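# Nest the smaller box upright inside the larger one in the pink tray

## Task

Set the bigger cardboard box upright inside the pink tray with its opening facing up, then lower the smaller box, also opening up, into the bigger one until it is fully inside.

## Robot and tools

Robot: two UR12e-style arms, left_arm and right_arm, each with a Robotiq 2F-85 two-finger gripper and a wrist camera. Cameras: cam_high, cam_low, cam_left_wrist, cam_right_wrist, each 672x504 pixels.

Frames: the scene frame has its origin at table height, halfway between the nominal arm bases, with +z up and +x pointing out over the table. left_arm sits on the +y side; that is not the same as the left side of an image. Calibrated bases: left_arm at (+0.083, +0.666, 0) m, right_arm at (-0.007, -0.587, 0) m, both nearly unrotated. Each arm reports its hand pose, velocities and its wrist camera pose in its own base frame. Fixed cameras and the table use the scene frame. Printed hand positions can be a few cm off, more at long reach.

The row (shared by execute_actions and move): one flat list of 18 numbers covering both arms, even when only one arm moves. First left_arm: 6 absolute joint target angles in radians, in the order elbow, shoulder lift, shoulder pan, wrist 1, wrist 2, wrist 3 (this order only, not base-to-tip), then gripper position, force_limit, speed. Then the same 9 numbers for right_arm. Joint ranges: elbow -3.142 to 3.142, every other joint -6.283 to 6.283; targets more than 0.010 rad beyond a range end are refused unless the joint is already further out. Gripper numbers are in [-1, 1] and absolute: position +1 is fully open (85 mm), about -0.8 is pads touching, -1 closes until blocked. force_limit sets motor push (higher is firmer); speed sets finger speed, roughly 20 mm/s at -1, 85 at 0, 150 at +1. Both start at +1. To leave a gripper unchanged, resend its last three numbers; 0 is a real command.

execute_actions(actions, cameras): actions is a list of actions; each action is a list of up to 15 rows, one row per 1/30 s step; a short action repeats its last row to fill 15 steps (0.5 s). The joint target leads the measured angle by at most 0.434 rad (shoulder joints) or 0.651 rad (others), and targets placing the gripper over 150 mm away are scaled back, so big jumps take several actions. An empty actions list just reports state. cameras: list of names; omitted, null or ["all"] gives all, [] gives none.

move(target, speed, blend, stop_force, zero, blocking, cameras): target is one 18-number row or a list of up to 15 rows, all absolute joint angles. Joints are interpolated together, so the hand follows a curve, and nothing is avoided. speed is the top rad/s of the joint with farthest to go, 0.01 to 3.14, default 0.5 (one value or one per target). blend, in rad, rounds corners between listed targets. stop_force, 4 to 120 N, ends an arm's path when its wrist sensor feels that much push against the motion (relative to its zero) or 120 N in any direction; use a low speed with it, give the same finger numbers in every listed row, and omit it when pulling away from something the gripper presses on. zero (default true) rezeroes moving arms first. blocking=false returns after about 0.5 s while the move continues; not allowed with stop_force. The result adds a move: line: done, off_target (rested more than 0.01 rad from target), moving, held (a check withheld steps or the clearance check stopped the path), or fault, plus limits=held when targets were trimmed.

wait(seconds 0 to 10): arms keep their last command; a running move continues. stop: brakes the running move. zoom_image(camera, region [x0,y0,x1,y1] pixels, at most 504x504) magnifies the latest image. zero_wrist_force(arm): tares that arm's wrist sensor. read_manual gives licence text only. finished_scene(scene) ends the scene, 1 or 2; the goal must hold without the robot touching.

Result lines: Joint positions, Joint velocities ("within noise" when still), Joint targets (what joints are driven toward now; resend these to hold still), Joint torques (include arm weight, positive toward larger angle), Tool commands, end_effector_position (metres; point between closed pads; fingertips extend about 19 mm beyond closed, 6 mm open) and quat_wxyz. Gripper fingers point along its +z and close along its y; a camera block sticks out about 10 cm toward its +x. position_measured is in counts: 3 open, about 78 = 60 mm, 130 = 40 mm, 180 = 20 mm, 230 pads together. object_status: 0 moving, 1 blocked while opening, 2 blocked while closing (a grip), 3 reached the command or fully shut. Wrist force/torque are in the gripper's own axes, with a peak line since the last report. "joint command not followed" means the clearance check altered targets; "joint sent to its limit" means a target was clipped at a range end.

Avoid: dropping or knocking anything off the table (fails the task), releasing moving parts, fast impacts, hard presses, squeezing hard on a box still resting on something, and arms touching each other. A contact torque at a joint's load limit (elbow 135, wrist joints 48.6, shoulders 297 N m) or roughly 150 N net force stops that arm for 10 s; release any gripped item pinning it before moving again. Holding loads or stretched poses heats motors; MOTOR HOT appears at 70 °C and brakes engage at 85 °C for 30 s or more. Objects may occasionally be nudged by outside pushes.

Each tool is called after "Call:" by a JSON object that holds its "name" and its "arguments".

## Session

Call:
{"name": "execute_actions", "arguments": {"actions": []}}

Scene clock: 0.00 s.
left_arm: end_effector_position=(+0.5928, -0.5084, +0.1654) position_measured=3 object_status=3 end_effector_quat_wxyz=(-0.520, +0.663, -0.031, +0.537) | right_arm: end_effector_position=(+0.4764, +0.2810, +0.2088) position_measured=3 object_status=3 end_effector_quat_wxyz=(+0.062, +0.778, -0.581, +0.229)
Joint names: [elbow, shoulder lift, shoulder pan, wrist 1, wrist 2, wrist 3]
Joint positions: left_arm=[1.641 -0.865 -1.291 -0.502 -0.457 0.57] | right_arm=[-2.258 -1.441 4.233 -1.224 1.138 -0.721]
Joint velocities: within noise
Joint torques (N m): no reading
Wrist force (N): no reading
Wrist torque (N m): no reading
Wrist force, peak (N): no reading
Joint targets: left_arm=[1.641 -0.865 -1.291 -0.502 -0.457 0.570] | right_arm=[-2.258 -1.441 4.233 -1.224 1.138 -0.721]
Tool commands: left_gripper/position=+1.0 left_gripper/force_limit=+1.0 left_gripper/speed=+1.0 right_gripper/position=+1.0 right_gripper/force_limit=+1.0 right_gripper/speed=+1.0

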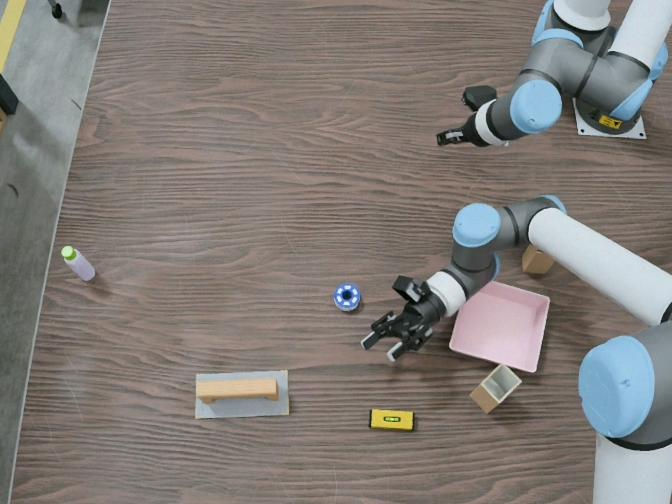

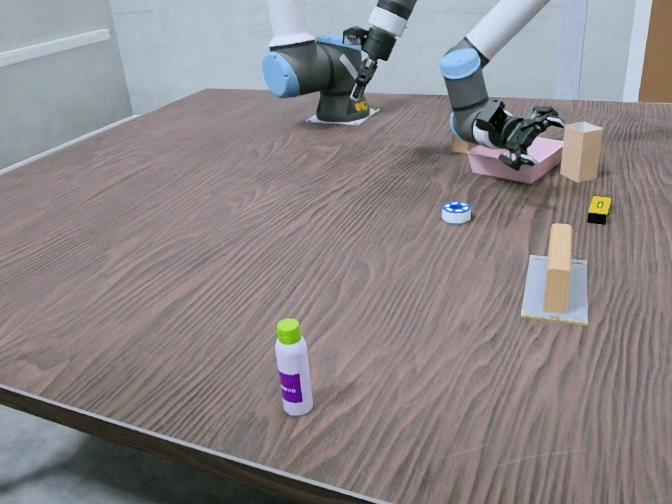

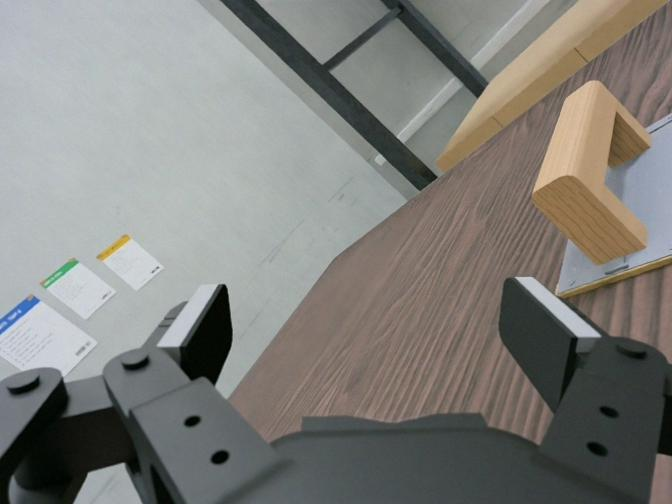

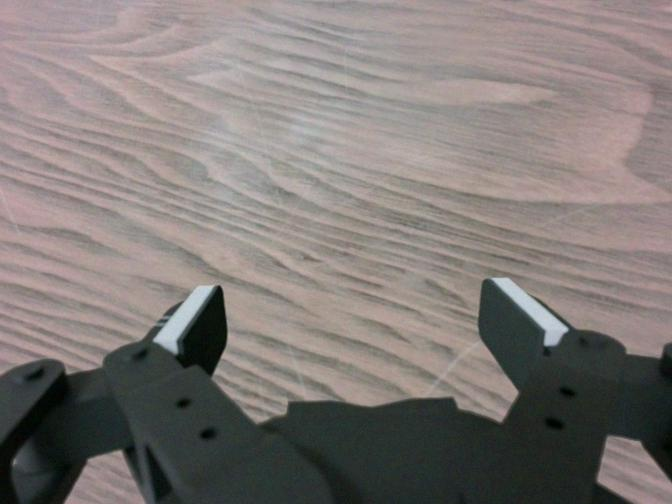

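Call:
{"name": "zoom_image", "arguments": {"camera": "cam_high", "region": [440, 220, 580, 430]}}

Call:
{"name": "zoom_image", "arguments": {"camera": "cam_low", "region": [430, 80, 630, 240]}}

Scaled by 2.400 from the camera's 672x504 image, which has a finer 960x720 frame.

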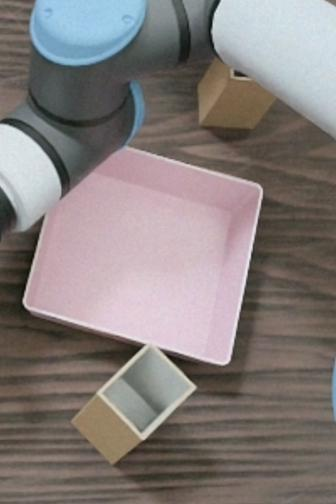

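Scaled by 2.520 from the camera's 672x504 image, which has a finer 960x720 frame.

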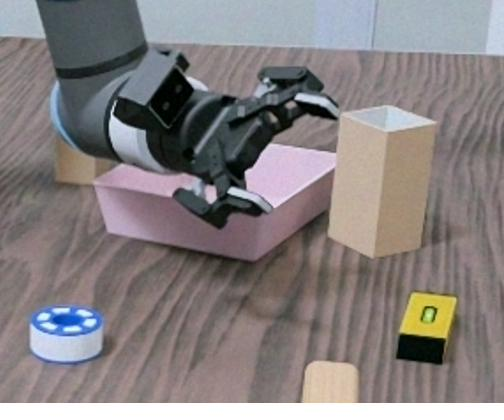

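Call:
{"name": "move", "arguments": {"target": [[1.641, -1.3, -1.291, -0.6, -0.6, 0.65, 1, 1, 1, -2.2, -1.37, 4.35, -1.26, 1.3, -0.5, 1, 1, 1], [2.0175, -1.8745, -1.3159, -1.7138, -1.5708, 1.8257, 1, 1, 1, -2.1151, -1.2543, 4.5443, -1.343, 1.5708, -0.1681, 1, 1, 1]], "speed": [0.6, 0.8], "blend": [0.1, 0]}}

Scene clock: 16.43 s.
left_arm: end_effector_position=(+0.2952, -0.4421, +0.3998) position_measured=3 object_status=3 end_effector_quat_wxyz=(+0.000, +1.000, +0.000, +0.000) | right_arm: end_effector_position=(+0.2529, +0.4500, +0.3501) position_measured=3 object_status=3 end_effector_quat_wxyz=(+0.000, +0.707, -0.707, +0.000)
Joint names: [elbow, shoulder lift, shoulder pan, wrist 1, wrist 2, wrist 3]
Joint positions: left_arm=[2.018 -1.874 -1.316 -1.714 -1.571 1.826] | right_arm=[-2.115 -1.254 4.544 -1.343 1.571 -0.168]
Joint velocities: within noise
Joint torques (N m): left_arm=[-66.79 -27.56 7.86 -6.52 -1.8 1.89] | right_arm=[37.85 7.4 -16.37 7.32 -1.94 -2.28]
Wrist force (N): left_arm=[-1.9 0.5 -3.6] | right_arm=[0.5 -0.1 0.3]
Wrist torque (N m): left_arm=[0.27 -0.23 -0.31] | right_arm=[0.10 -0.04 -0.14]
Wrist force, peak (N): left_arm=[-4.2 4.9 -0.5] | right_arm=[1.1 0.3 2.2]
Joint targets: left_arm=[2.017 -1.875 -1.316 -1.714 -1.571 1.826] | right_arm=[-2.115 -1.254 4.544 -1.343 1.571 -0.168]
move: done

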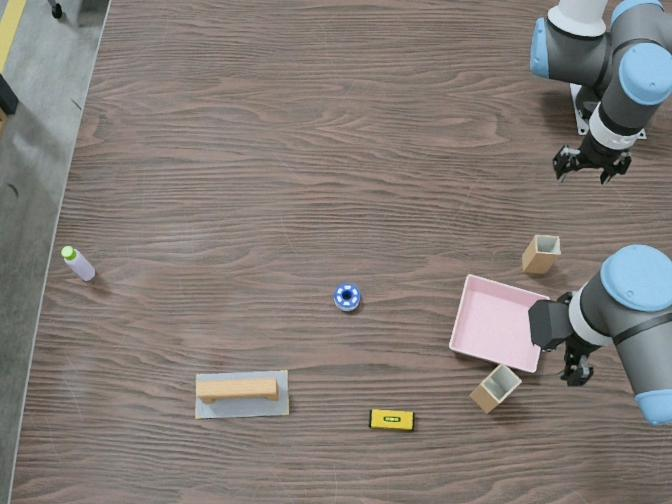

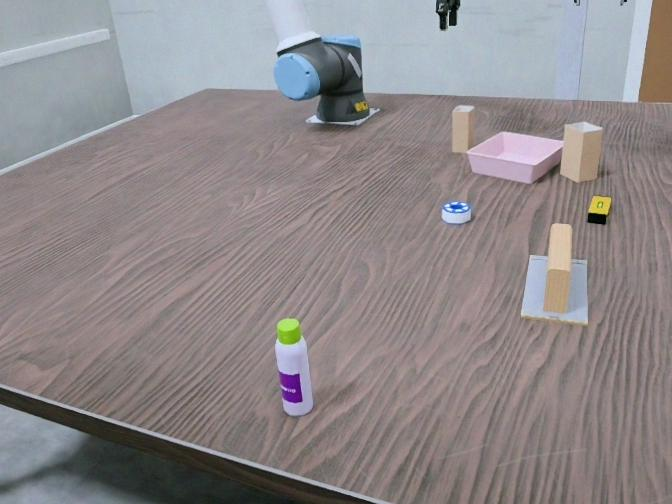

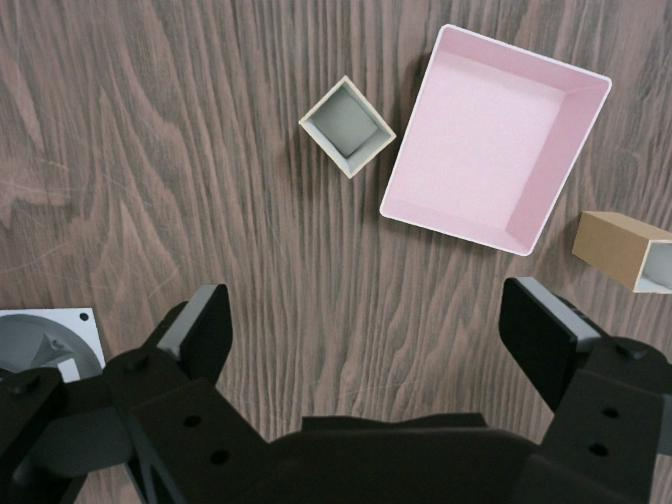

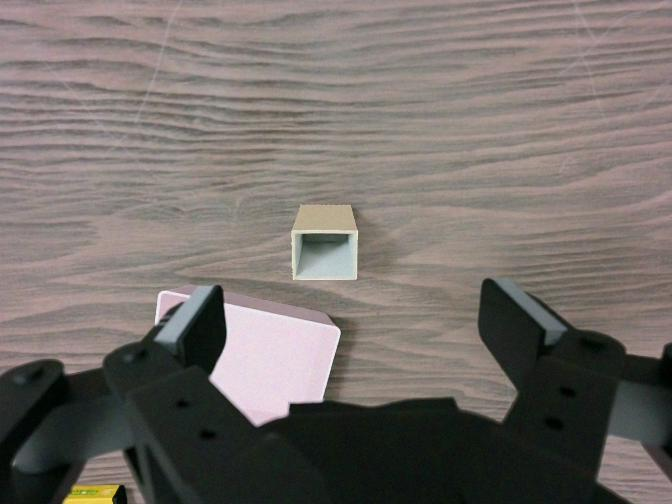

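Call:
{"name": "zoom_image", "arguments": {"camera": "cam_left_wrist", "region": [280, 60, 420, 200]}}

Call:
{"name": "zoom_image", "arguments": {"camera": "cam_right_wrist", "region": [260, 180, 400, 300]}}

Call:
{"name": "zoom_image", "arguments": {"camera": "cam_low", "region": [430, 80, 630, 240]}}

Call:
{"name": "zoom_image", "arguments": {"camera": "cam_left_wrist", "region": [540, 170, 672, 310]}}

Scaled by 3.600 from the camera's 672x504 image, which has a finer 960x720 frame.

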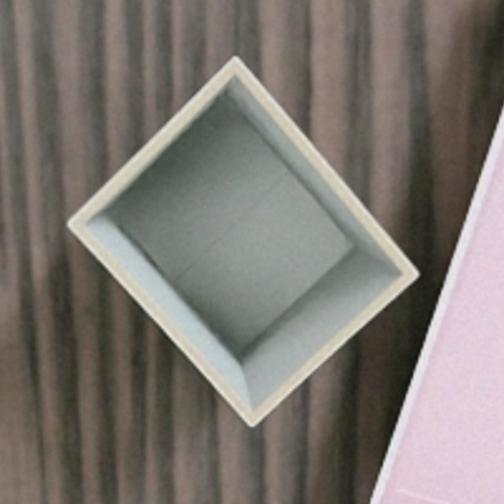

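Scaled by 3.600 from the camera's 672x504 image, which has a finer 960x720 frame.

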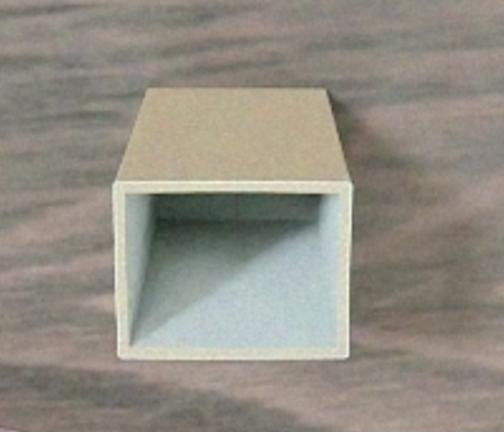

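Scaled by 2.520 from the camera's 672x504 image, which has a finer 960x720 frame.

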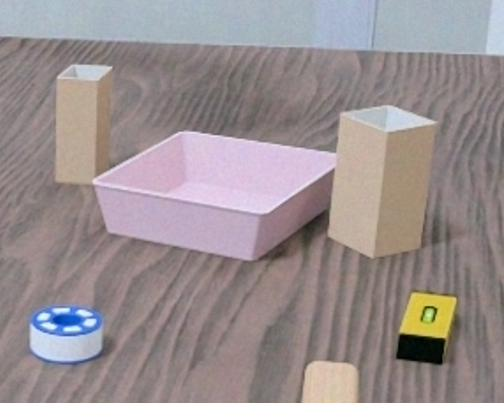

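Scaled by 3.600 from the camera's 672x504 image, which has a finer 960x720 frame.

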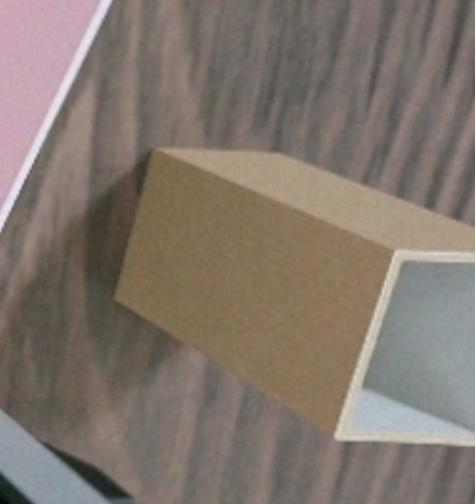

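Call:
{"name": "move", "arguments": {"target": [2.2915, -1.6609, -1.2461, -2.2014, -1.5708, 1.1494, 1, 1, 1, -2.2347, -1.4731, 4.5384, -1.0046, 1.5708, -0.174, -0.6, -1, 0], "speed": 0.5}}

Call:
{"name": "zoom_image", "arguments": {"camera": "cam_left_wrist", "region": [200, 140, 536, 392]}}

Call:
{"name": "zoom_image", "arguments": {"camera": "cam_right_wrist", "region": [200, 140, 536, 392]}}

Scene clock: 35.90 s.
left_arm: end_effector_position=(+0.3330, -0.4432, +0.1699) position_measured=3 object_status=3 end_effector_quat_wxyz=(+0.000, +0.931, +0.364, +0.000) | right_arm: end_effector_position=(+0.2654, +0.5040, +0.1999) position_measured=205 object_status=3 end_effector_quat_wxyz=(+0.000, +0.707, -0.707, +0.000)
Joint names: [elbow, shoulder lift, shoulder pan, wrist 1, wrist 2, wrist 3]
Joint positions: left_arm=[2.292 -1.661 -1.246 -2.201 -1.571 1.15] | right_arm=[-2.235 -1.473 4.538 -1.005 1.571 -0.174]
Joint velocities: within noise
Joint torques (N m): left_arm=[-56.77 -31.37 -9.12 -5.05 -3.29 -1.17] | right_arm=[49.2 44.77 -11.03 3.33 -0.67 -1.99]
Wrist force (N): left_arm=[-1.0 0.4 -3.5] | right_arm=[0.4 -0.4 0.4]
Wrist torque (N m): left_arm=[0.24 -0.39 -0.29] | right_arm=[0.05 -0.01 -0.14]
Wrist force, peak (N): left_arm=[-2.4 0.1 -6.6] | right_arm=[-0.1 -0.5 1.9]
Joint targets: left_arm=[2.291 -1.661 -1.246 -2.201 -1.571 1.149] | right_arm=[-2.235 -1.473 4.538 -1.005 1.571 -0.174]
move: done

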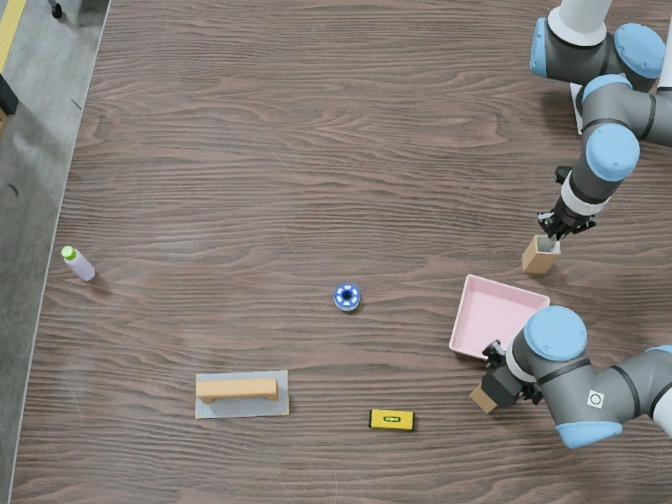

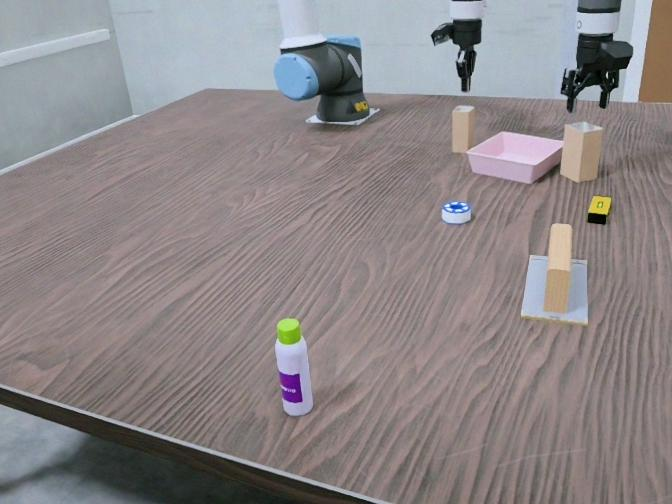

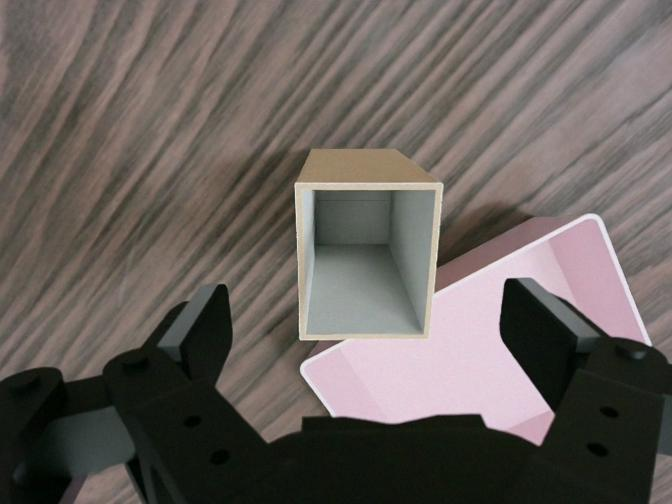

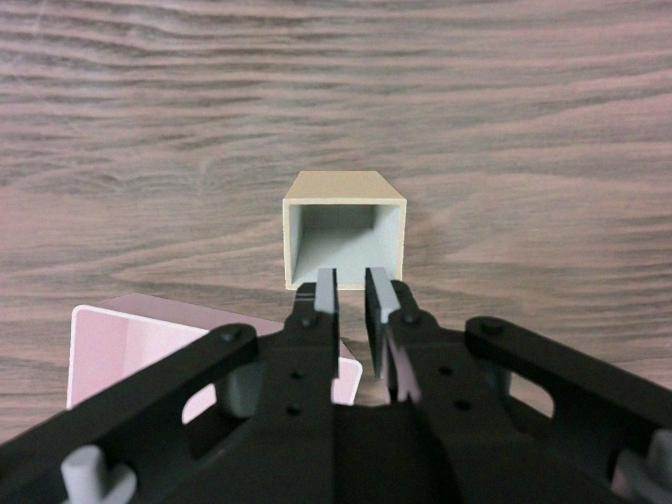

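Scaled by 1.500 from the camera's 672x504 image, which has a finer 960x720 frame.

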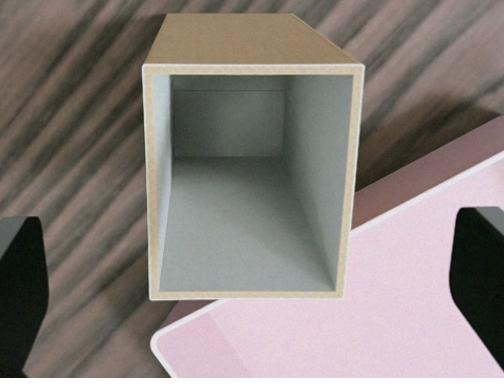

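Scaled by 1.500 from the camera's 672x504 image, which has a finer 960x720 frame.

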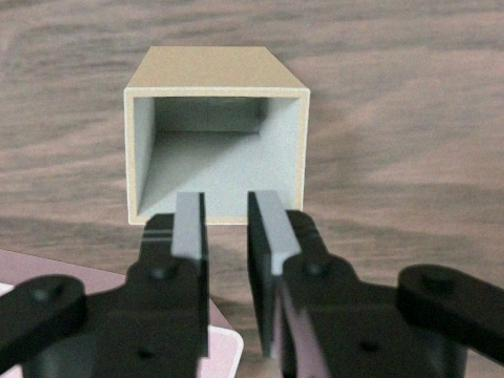

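Call:
{"name": "move", "arguments": {"target": [2.3437, -1.5696, -1.2437, -2.3449, -1.5708, 1.1518, 1, 1, 1, -2.317, -1.5838, 4.5384, -0.8117, 1.5708, -0.174, -0.6, -1, 0], "speed": 0.08, "stop_force": 8}}

Call:
{"name": "zoom_image", "arguments": {"camera": "cam_right_wrist", "region": [200, 140, 536, 392]}}

Call:
{"name": "zoom_image", "arguments": {"camera": "cam_low", "region": [430, 60, 630, 200]}}

Scene clock: 48.87 s.
left_arm: end_effector_position=(+0.3350, -0.4453, +0.1099) position_measured=3 object_status=3 end_effector_quat_wxyz=(+0.000, +0.931, +0.364, +0.000) | right_arm: end_effector_position=(+0.2654, +0.5040, +0.1160) position_measured=205 object_status=3 end_effector_quat_wxyz=(+0.000, +0.707, -0.707, +0.000)
Joint names: [elbow, shoulder lift, shoulder pan, wrist 1, wrist 2, wrist 3]
Joint positions: left_arm=[2.344 -1.57 -1.244 -2.345 -1.571 1.152] | right_arm=[-2.317 -1.584 4.538 -0.812 1.571 -0.174]
Joint velocities: within noise
Joint torques (N m): left_arm=[-52.37 -42.71 7.97 -2.63 -2.23 1.09] | right_arm=[43.34 55.26 8.88 2.53 0.78 1.57]
Wrist force (N): left_arm=[-1.4 0.3 -3.8] | right_arm=[0.3 0.1 0.2]
Wrist torque (N m): left_arm=[0.23 -0.29 -0.25] | right_arm=[0.14 0.04 -0.10]
Wrist force, peak (N): left_arm=[-1.8 0.3 -3.9] | right_arm=[1.0 -0.3 0.5]
Joint targets: left_arm=[2.344 -1.570 -1.244 -2.345 -1.571 1.152] | right_arm=[-2.317 -1.584 4.538 -0.812 1.571 -0.174]
move: done

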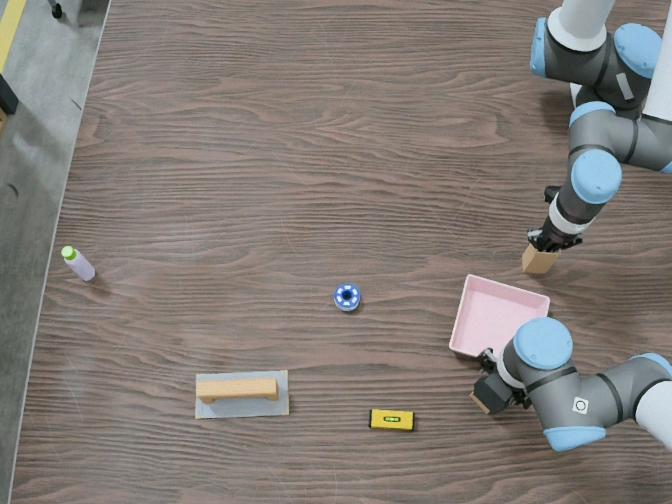

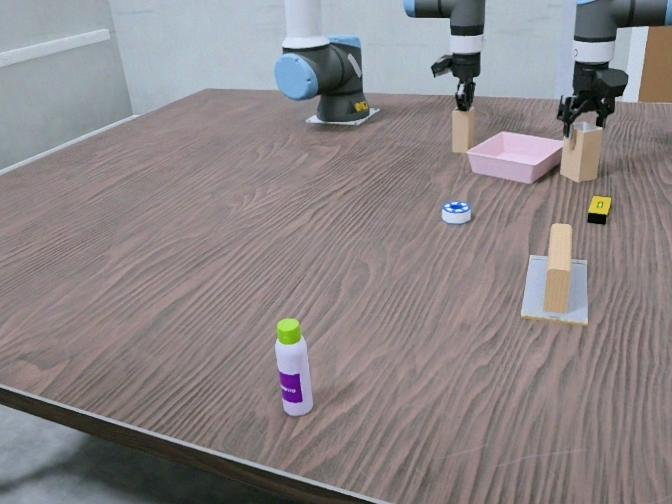

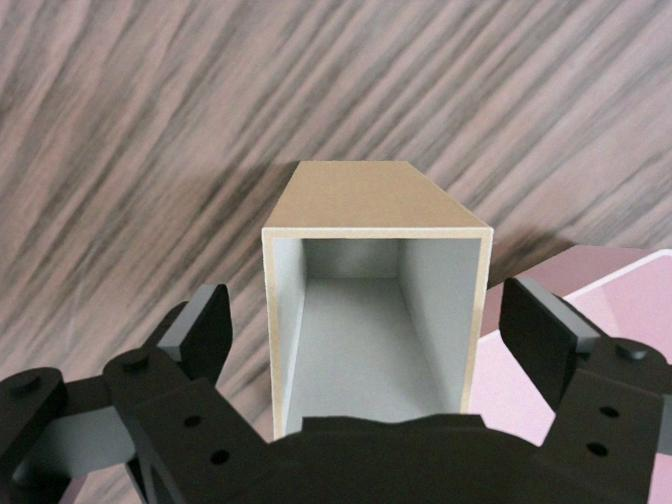

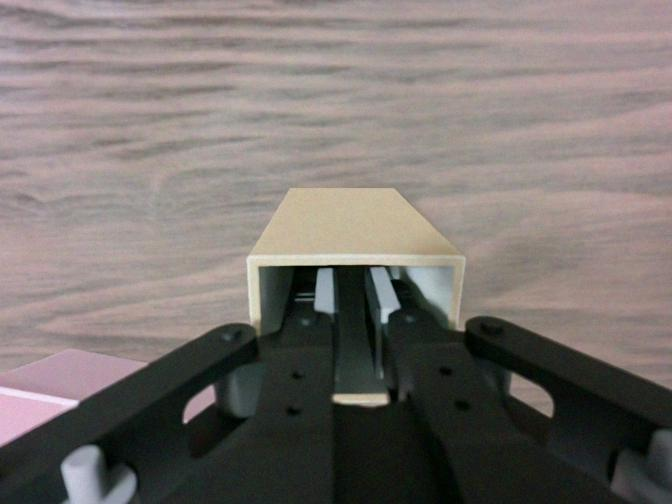

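Scaled by 1.500 from the camera's 672x504 image, which has a finer 960x720 frame.

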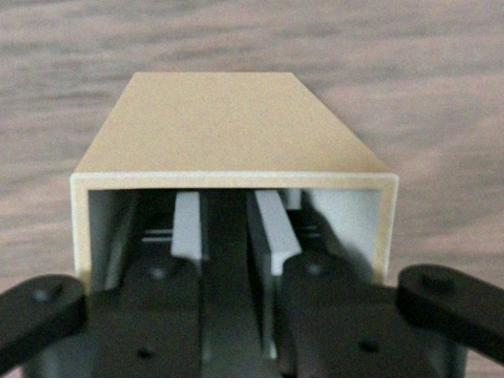

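Scaled by 2.520 from the camera's 672x504 image, which has a finer 960x720 frame.

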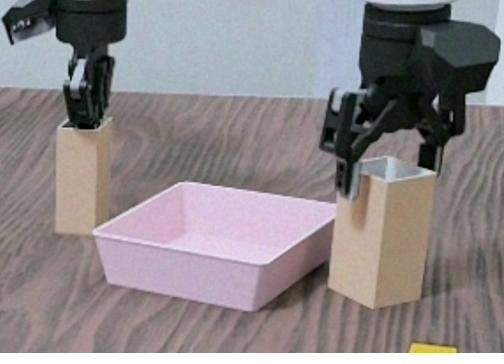

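Call:
{"name": "move", "arguments": {"target": [2.3437, -1.5696, -1.2437, -2.3449, -1.5708, 1.1518, -1, -1, -1, -2.317, -1.5838, 4.5384, -0.8117, 1.5708, -0.174, 1, -1, -1], "cameras": ["cam_left_wrist", "cam_right_wrist"]}}

Scene clock: 53.80 s.
left_arm: end_effector_position=(+0.3350, -0.4453, +0.1099) position_measured=89 object_status=0 end_effector_quat_wxyz=(+0.000, +0.931, +0.364, +0.000) | right_arm: end_effector_position=(+0.2654, +0.5040, +0.1160) position_measured=169 object_status=1 end_effector_quat_wxyz=(+0.000, +0.707, -0.707, +0.000)
Joint names: [elbow, shoulder lift, shoulder pan, wrist 1, wrist 2, wrist 3]
Joint positions: left_arm=[2.344 -1.57 -1.244 -2.345 -1.571 1.152] | right_arm=[-2.317 -1.584 4.538 -0.812 1.571 -0.174]
Joint velocities: within noise
Joint torques (N m): left_arm=[-46.91 -38.61 -4.7 -5.94 -1.54 -0.34] | right_arm=[37.3 54.94 9.3 5.63 1.35 1.45]
Wrist force (N): left_arm=[-1.2 -0.9 -13.3] | right_arm=[0.8 -0.3 0.0]
Wrist torque (N m): left_arm=[0.25 -0.26 -0.24] | right_arm=[0.08 -0.06 -0.10]
Wrist force, peak (N): left_arm=[-1.3 -0.8 -13.5] | right_arm=[0.5 -0.7 0.6]
Joint targets: left_arm=[2.344 -1.570 -1.244 -2.345 -1.571 1.152] | right_arm=[-2.317 -1.584 4.538 -0.812 1.571 -0.174]
move: done
Images, in order (width x height): cam_left_wrist 672x504, cam_right_wrist 672x504.

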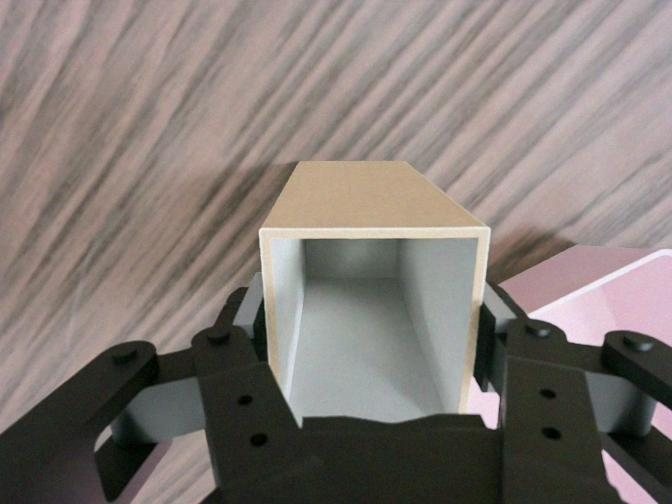

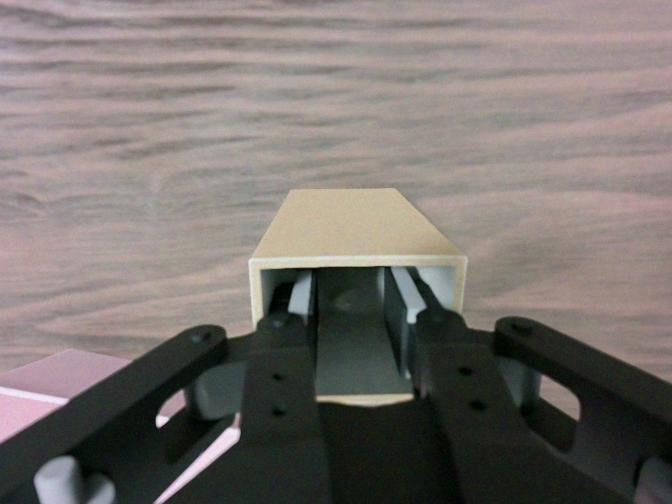

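Call:
{"name": "move", "arguments": {"target": [[2.2546, -1.6916, -1.2437, -2.1338, -1.5708, 1.1518, -1, -1, -1, -2.2347, -1.4731, 4.5384, -1.0046, 1.5708, -0.174, 1, -1, -1], [2.0475, -1.4807, -1.3661, -2.1376, -1.5708, 1.8155, -1, -1, -1, -2.2611, -1.1948, 4.532, -1.2565, 1.5708, -0.1804, 1, -1, -1]], "speed": [0.15, 0.3], "blend": [0.03, 0]}}

Scene clock: 66.00 s.
left_arm: end_effector_position=(+0.3041, -0.6081, +0.2002) position_measured=89 object_status=2 end_effector_quat_wxyz=(+0.000, +1.000, -0.020, +0.000) | right_arm: end_effector_position=(+0.2500, +0.4000, +0.2899) position_measured=169 object_status=1 end_effector_quat_wxyz=(+0.000, +0.707, -0.707, +0.000)
Joint names: [elbow, shoulder lift, shoulder pan, wrist 1, wrist 2, wrist 3]
Joint positions: left_arm=[2.047 -1.481 -1.366 -2.138 -1.571 1.815] | right_arm=[-2.261 -1.195 4.532 -1.257 1.571 -0.18]
Joint velocities: within noise
Joint torques (N m): left_arm=[-33.59 -52.57 13.02 -6.76 -0.43 0.65] | right_arm=[47.01 7.79 -9.39 7.43 1.21 -2.03]
Wrist force (N): left_arm=[-2.0 0.7 -3.5] | right_arm=[0.3 -0.1 0.4]
Wrist torque (N m): left_arm=[0.30 -0.21 -0.32] | right_arm=[0.10 -0.01 -0.14]
Wrist force, peak (N): left_arm=[-1.0 -0.7 -13.5] | right_arm=[0.7 0.0 1.3]
Joint targets: left_arm=[2.047 -1.481 -1.366 -2.138 -1.571 1.816] | right_arm=[-2.261 -1.195 4.532 -1.256 1.571 -0.180]
move: done

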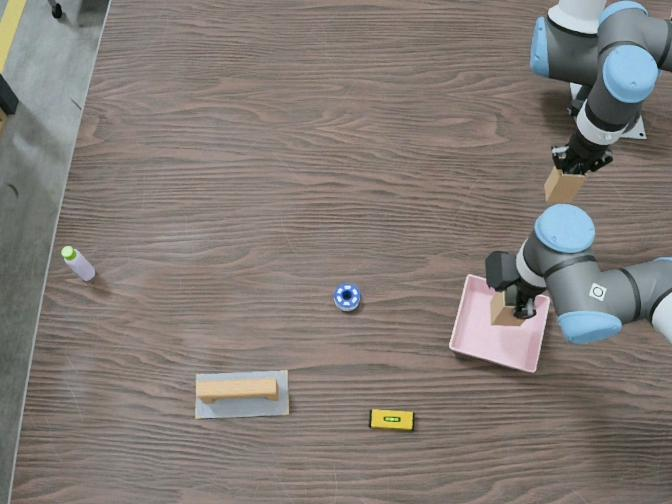

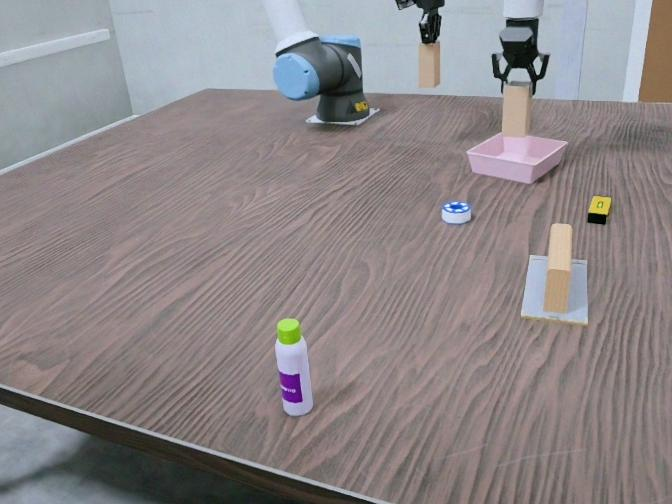

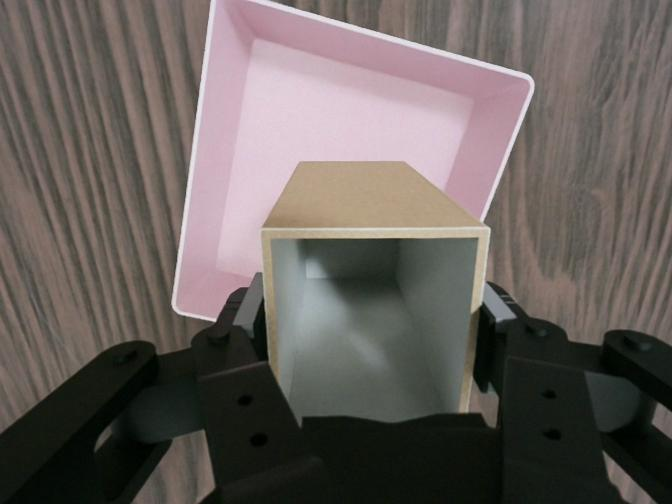

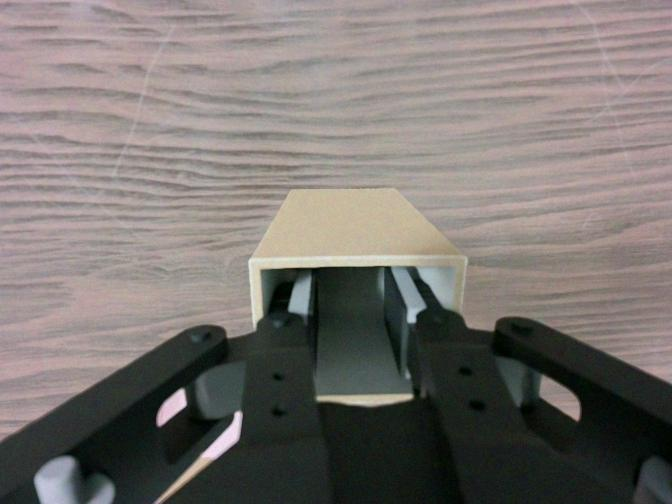

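Call:
{"name": "move", "arguments": {"target": [[2.1127, -1.3966, -1.3661, -2.2869, -1.5708, 1.8155, -1, -1, -1, -2.2611, -1.1948, 4.532, -1.2565, 1.5708, -0.1804, 1, -1, -1], [2.1259, -1.3734, -1.3661, -2.3233, -1.5708, 1.8155, -1, -1, -1, -2.2611, -1.1948, 4.532, -1.2565, 1.5708, -0.1804, 1, -1, -1]], "speed": [0.12, 0.015], "stop_force": 6, "cameras": ["cam_left_wrist", "cam_low", "cam_high"]}}

Scene clock: 74.43 s.
left_arm: end_effector_position=(+0.3041, -0.6082, +0.1128) position_measured=89 object_status=2 end_effector_quat_wxyz=(+0.000, +1.000, -0.020, +0.000) | right_arm: end_effector_position=(+0.2500, +0.4001, +0.2900) position_measured=169 object_status=1 end_effector_quat_wxyz=(+0.000, +0.707, -0.707, +0.000)
Joint names: [elbow, shoulder lift, shoulder pan, wrist 1, wrist 2, wrist 3]
Joint positions: left_arm=[2.122 -1.381 -1.366 -2.311 -1.571 1.816] | right_arm=[-2.261 -1.195 4.532 -1.256 1.571 -0.18]
Joint velocities: within noise
Joint torques (N m): left_arm=[-51.29 -59.29 8.25 -2.16 0.19 1.59] | right_arm=[45.35 2.37 9.49 4.21 1.28 1.69]
Wrist force (N): left_arm=[-1.8 1.0 -6.9] | right_arm=[0.5 -0.6 0.5]
Wrist torque (N m): left_arm=[0.23 -0.14 -0.28] | right_arm=[0.02 -0.04 -0.13]
Wrist force, peak (N): left_arm=[-3.8 -4.0 -21.8] | right_arm=[0.6 -0.8 0.7]
Joint targets: left_arm=[2.122 -1.381 -1.366 -2.311 -1.571 1.815] | right_arm=[-2.261 -1.195 4.532 -1.256 1.571 -0.180]
move: contact (left_arm); path passed 1 of 2 targets; left_arm: the wrist 1 is farthest, 0.012 rad from its target
Images, in order (width x height): cam_high 672x504, cam_low 672x504, cam_left_wrist 672x504.

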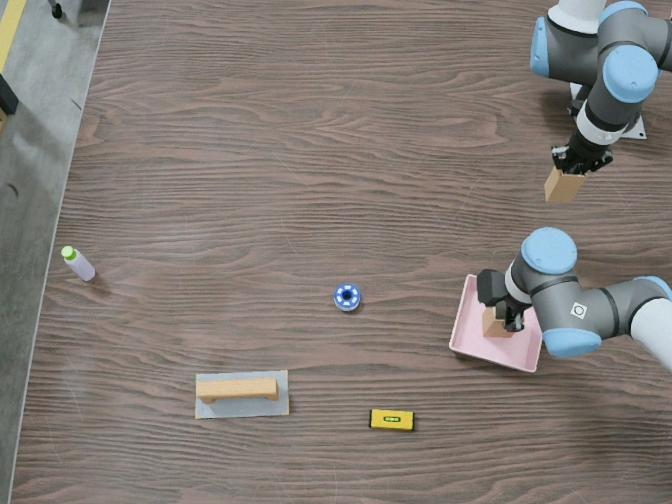

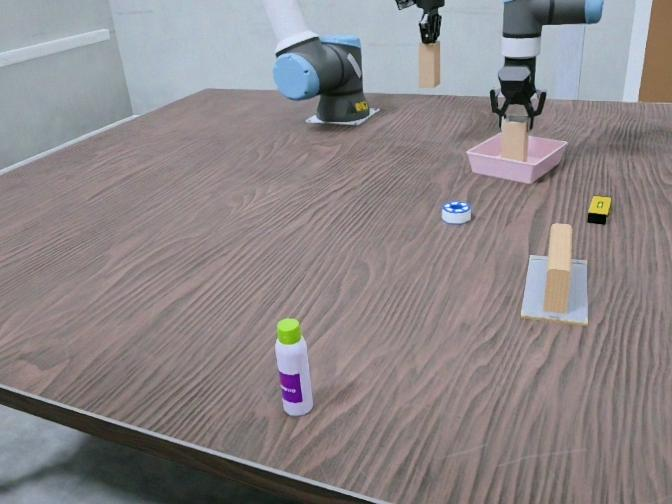

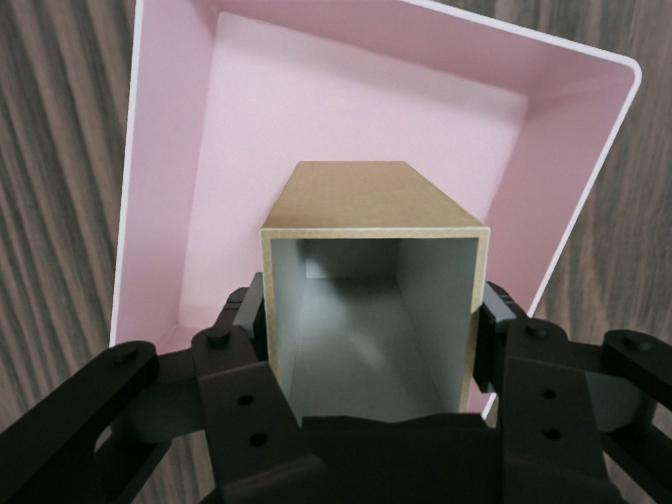

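Call:
{"name": "move", "arguments": {"target": [[2.122, -1.381, -1.3661, -2.311, -1.5708, 1.8155, 1, -1, -1, -2.2611, -1.1948, 4.532, -1.2565, 1.5708, -0.1804, 1, -1, -1], [2.0475, -1.4807, -1.3661, -2.1376, -1.5708, 1.8155, 1, -1, -1, -2.2611, -1.1948, 4.532, -1.2565, 1.5708, -0.1804, 1, -1, -1], [2.0475, -1.6, -0.6, -2.02, -1.5708, 1.8155, 1, -1, -1, -1.8217, -1.7038, 4.4421, -1.1869, 1.5708, -0.2703, 1, -1, -1]], "speed": [0.2, 0.25, 0.5], "blend": [0, 0.02, 0]}}

Call:
{"name": "zoom_image", "arguments": {"camera": "cam_right_wrist", "region": [260, 120, 460, 270]}}

Scene clock: 88.57 s.
left_arm: end_effector_position=(+0.6081, -0.2051, +0.2621) position_measured=3 object_status=3 end_effector_quat_wxyz=(+0.001, +0.935, +0.355, +0.000) | right_arm: end_effector_position=(+0.3631, +0.6579, +0.2900) position_measured=169 object_status=1 end_effector_quat_wxyz=(+0.000, +0.707, -0.707, +0.000)
Joint names: [elbow, shoulder lift, shoulder pan, wrist 1, wrist 2, wrist 3]
Joint positions: left_arm=[2.048 -1.6 -0.6 -2.02 -1.571 1.815] | right_arm=[-1.822 -1.704 4.442 -1.187 1.571 -0.27]
Joint velocities: within noise
Joint torques (N m): left_arm=[-37.85 -31.53 13.23 -7.41 0.56 1.48] | right_arm=[43.95 51.55 13.9 1.61 1.09 2.43]
Wrist force (N): left_arm=[-2.0 0.4 -3.4] | right_arm=[0.6 -0.4 0.1]
Wrist torque (N m): left_arm=[0.23 -0.17 -0.33] | right_arm=[0.03 -0.05 -0.14]
Wrist force, peak (N): left_arm=[-6.4 3.8 -4.9] | right_arm=[3.0 0.7 1.2]
Joint targets: left_arm=[2.047 -1.600 -0.600 -2.020 -1.571 1.816] | right_arm=[-1.822 -1.704 4.442 -1.187 1.571 -0.270]
move: done

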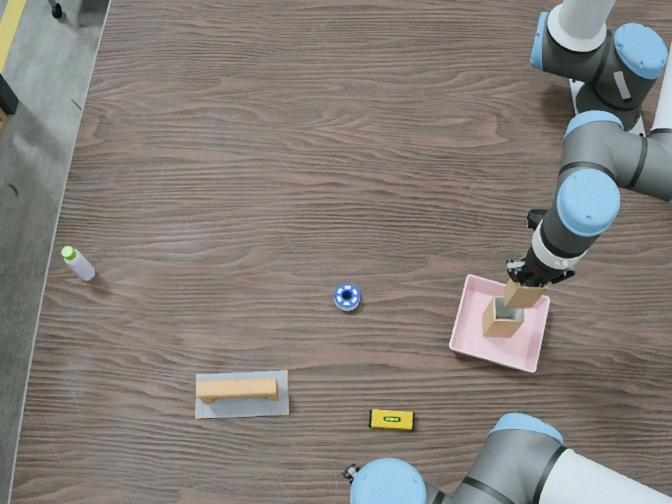

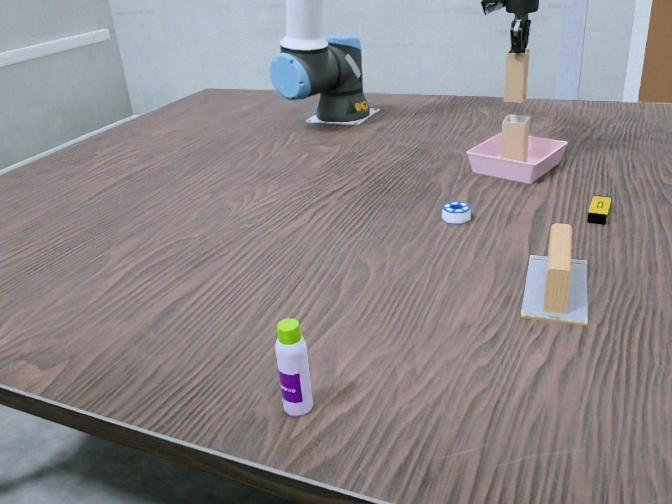

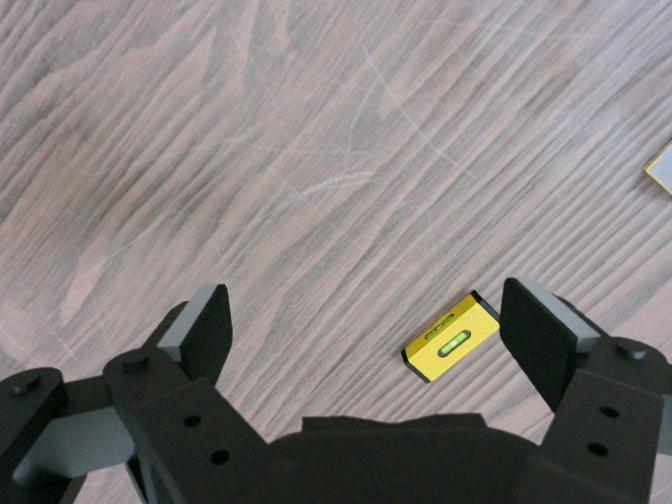

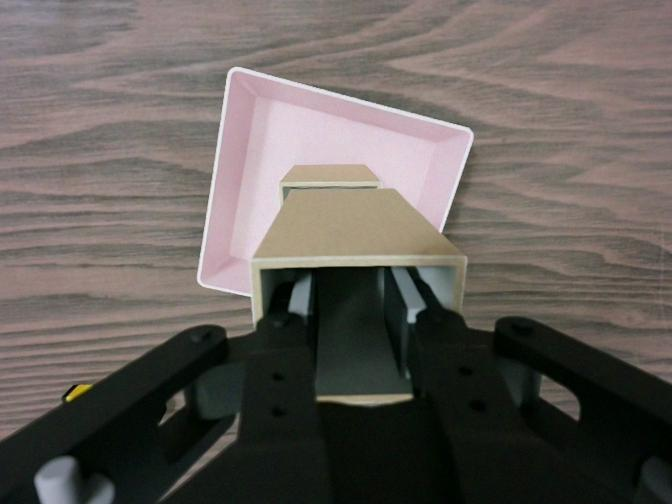

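Scaled by 2.520 from the camera's 672x504 image, which has a finer 960x720 frame.

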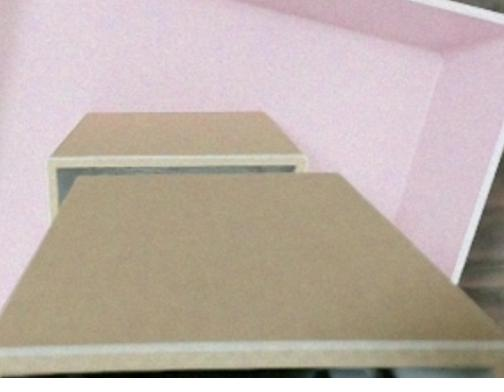

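Call:
{"name": "zoom_image", "arguments": {"camera": "cam_right_wrist", "region": [265, 150, 405, 220]}}

Call:
{"name": "zoom_image", "arguments": {"camera": "cam_right_wrist", "region": [240, 230, 480, 350]}}

Scaled by 3.600 from the camera's 672x504 image, which has a finer 960x720 frame.

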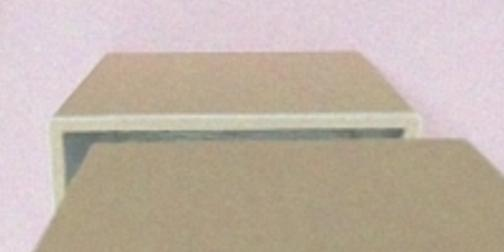

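Scaled by 2.100 from the camera's 672x504 image, which has a finer 960x720 frame.

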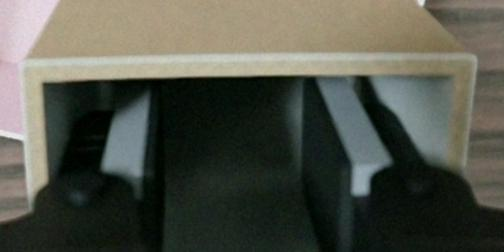

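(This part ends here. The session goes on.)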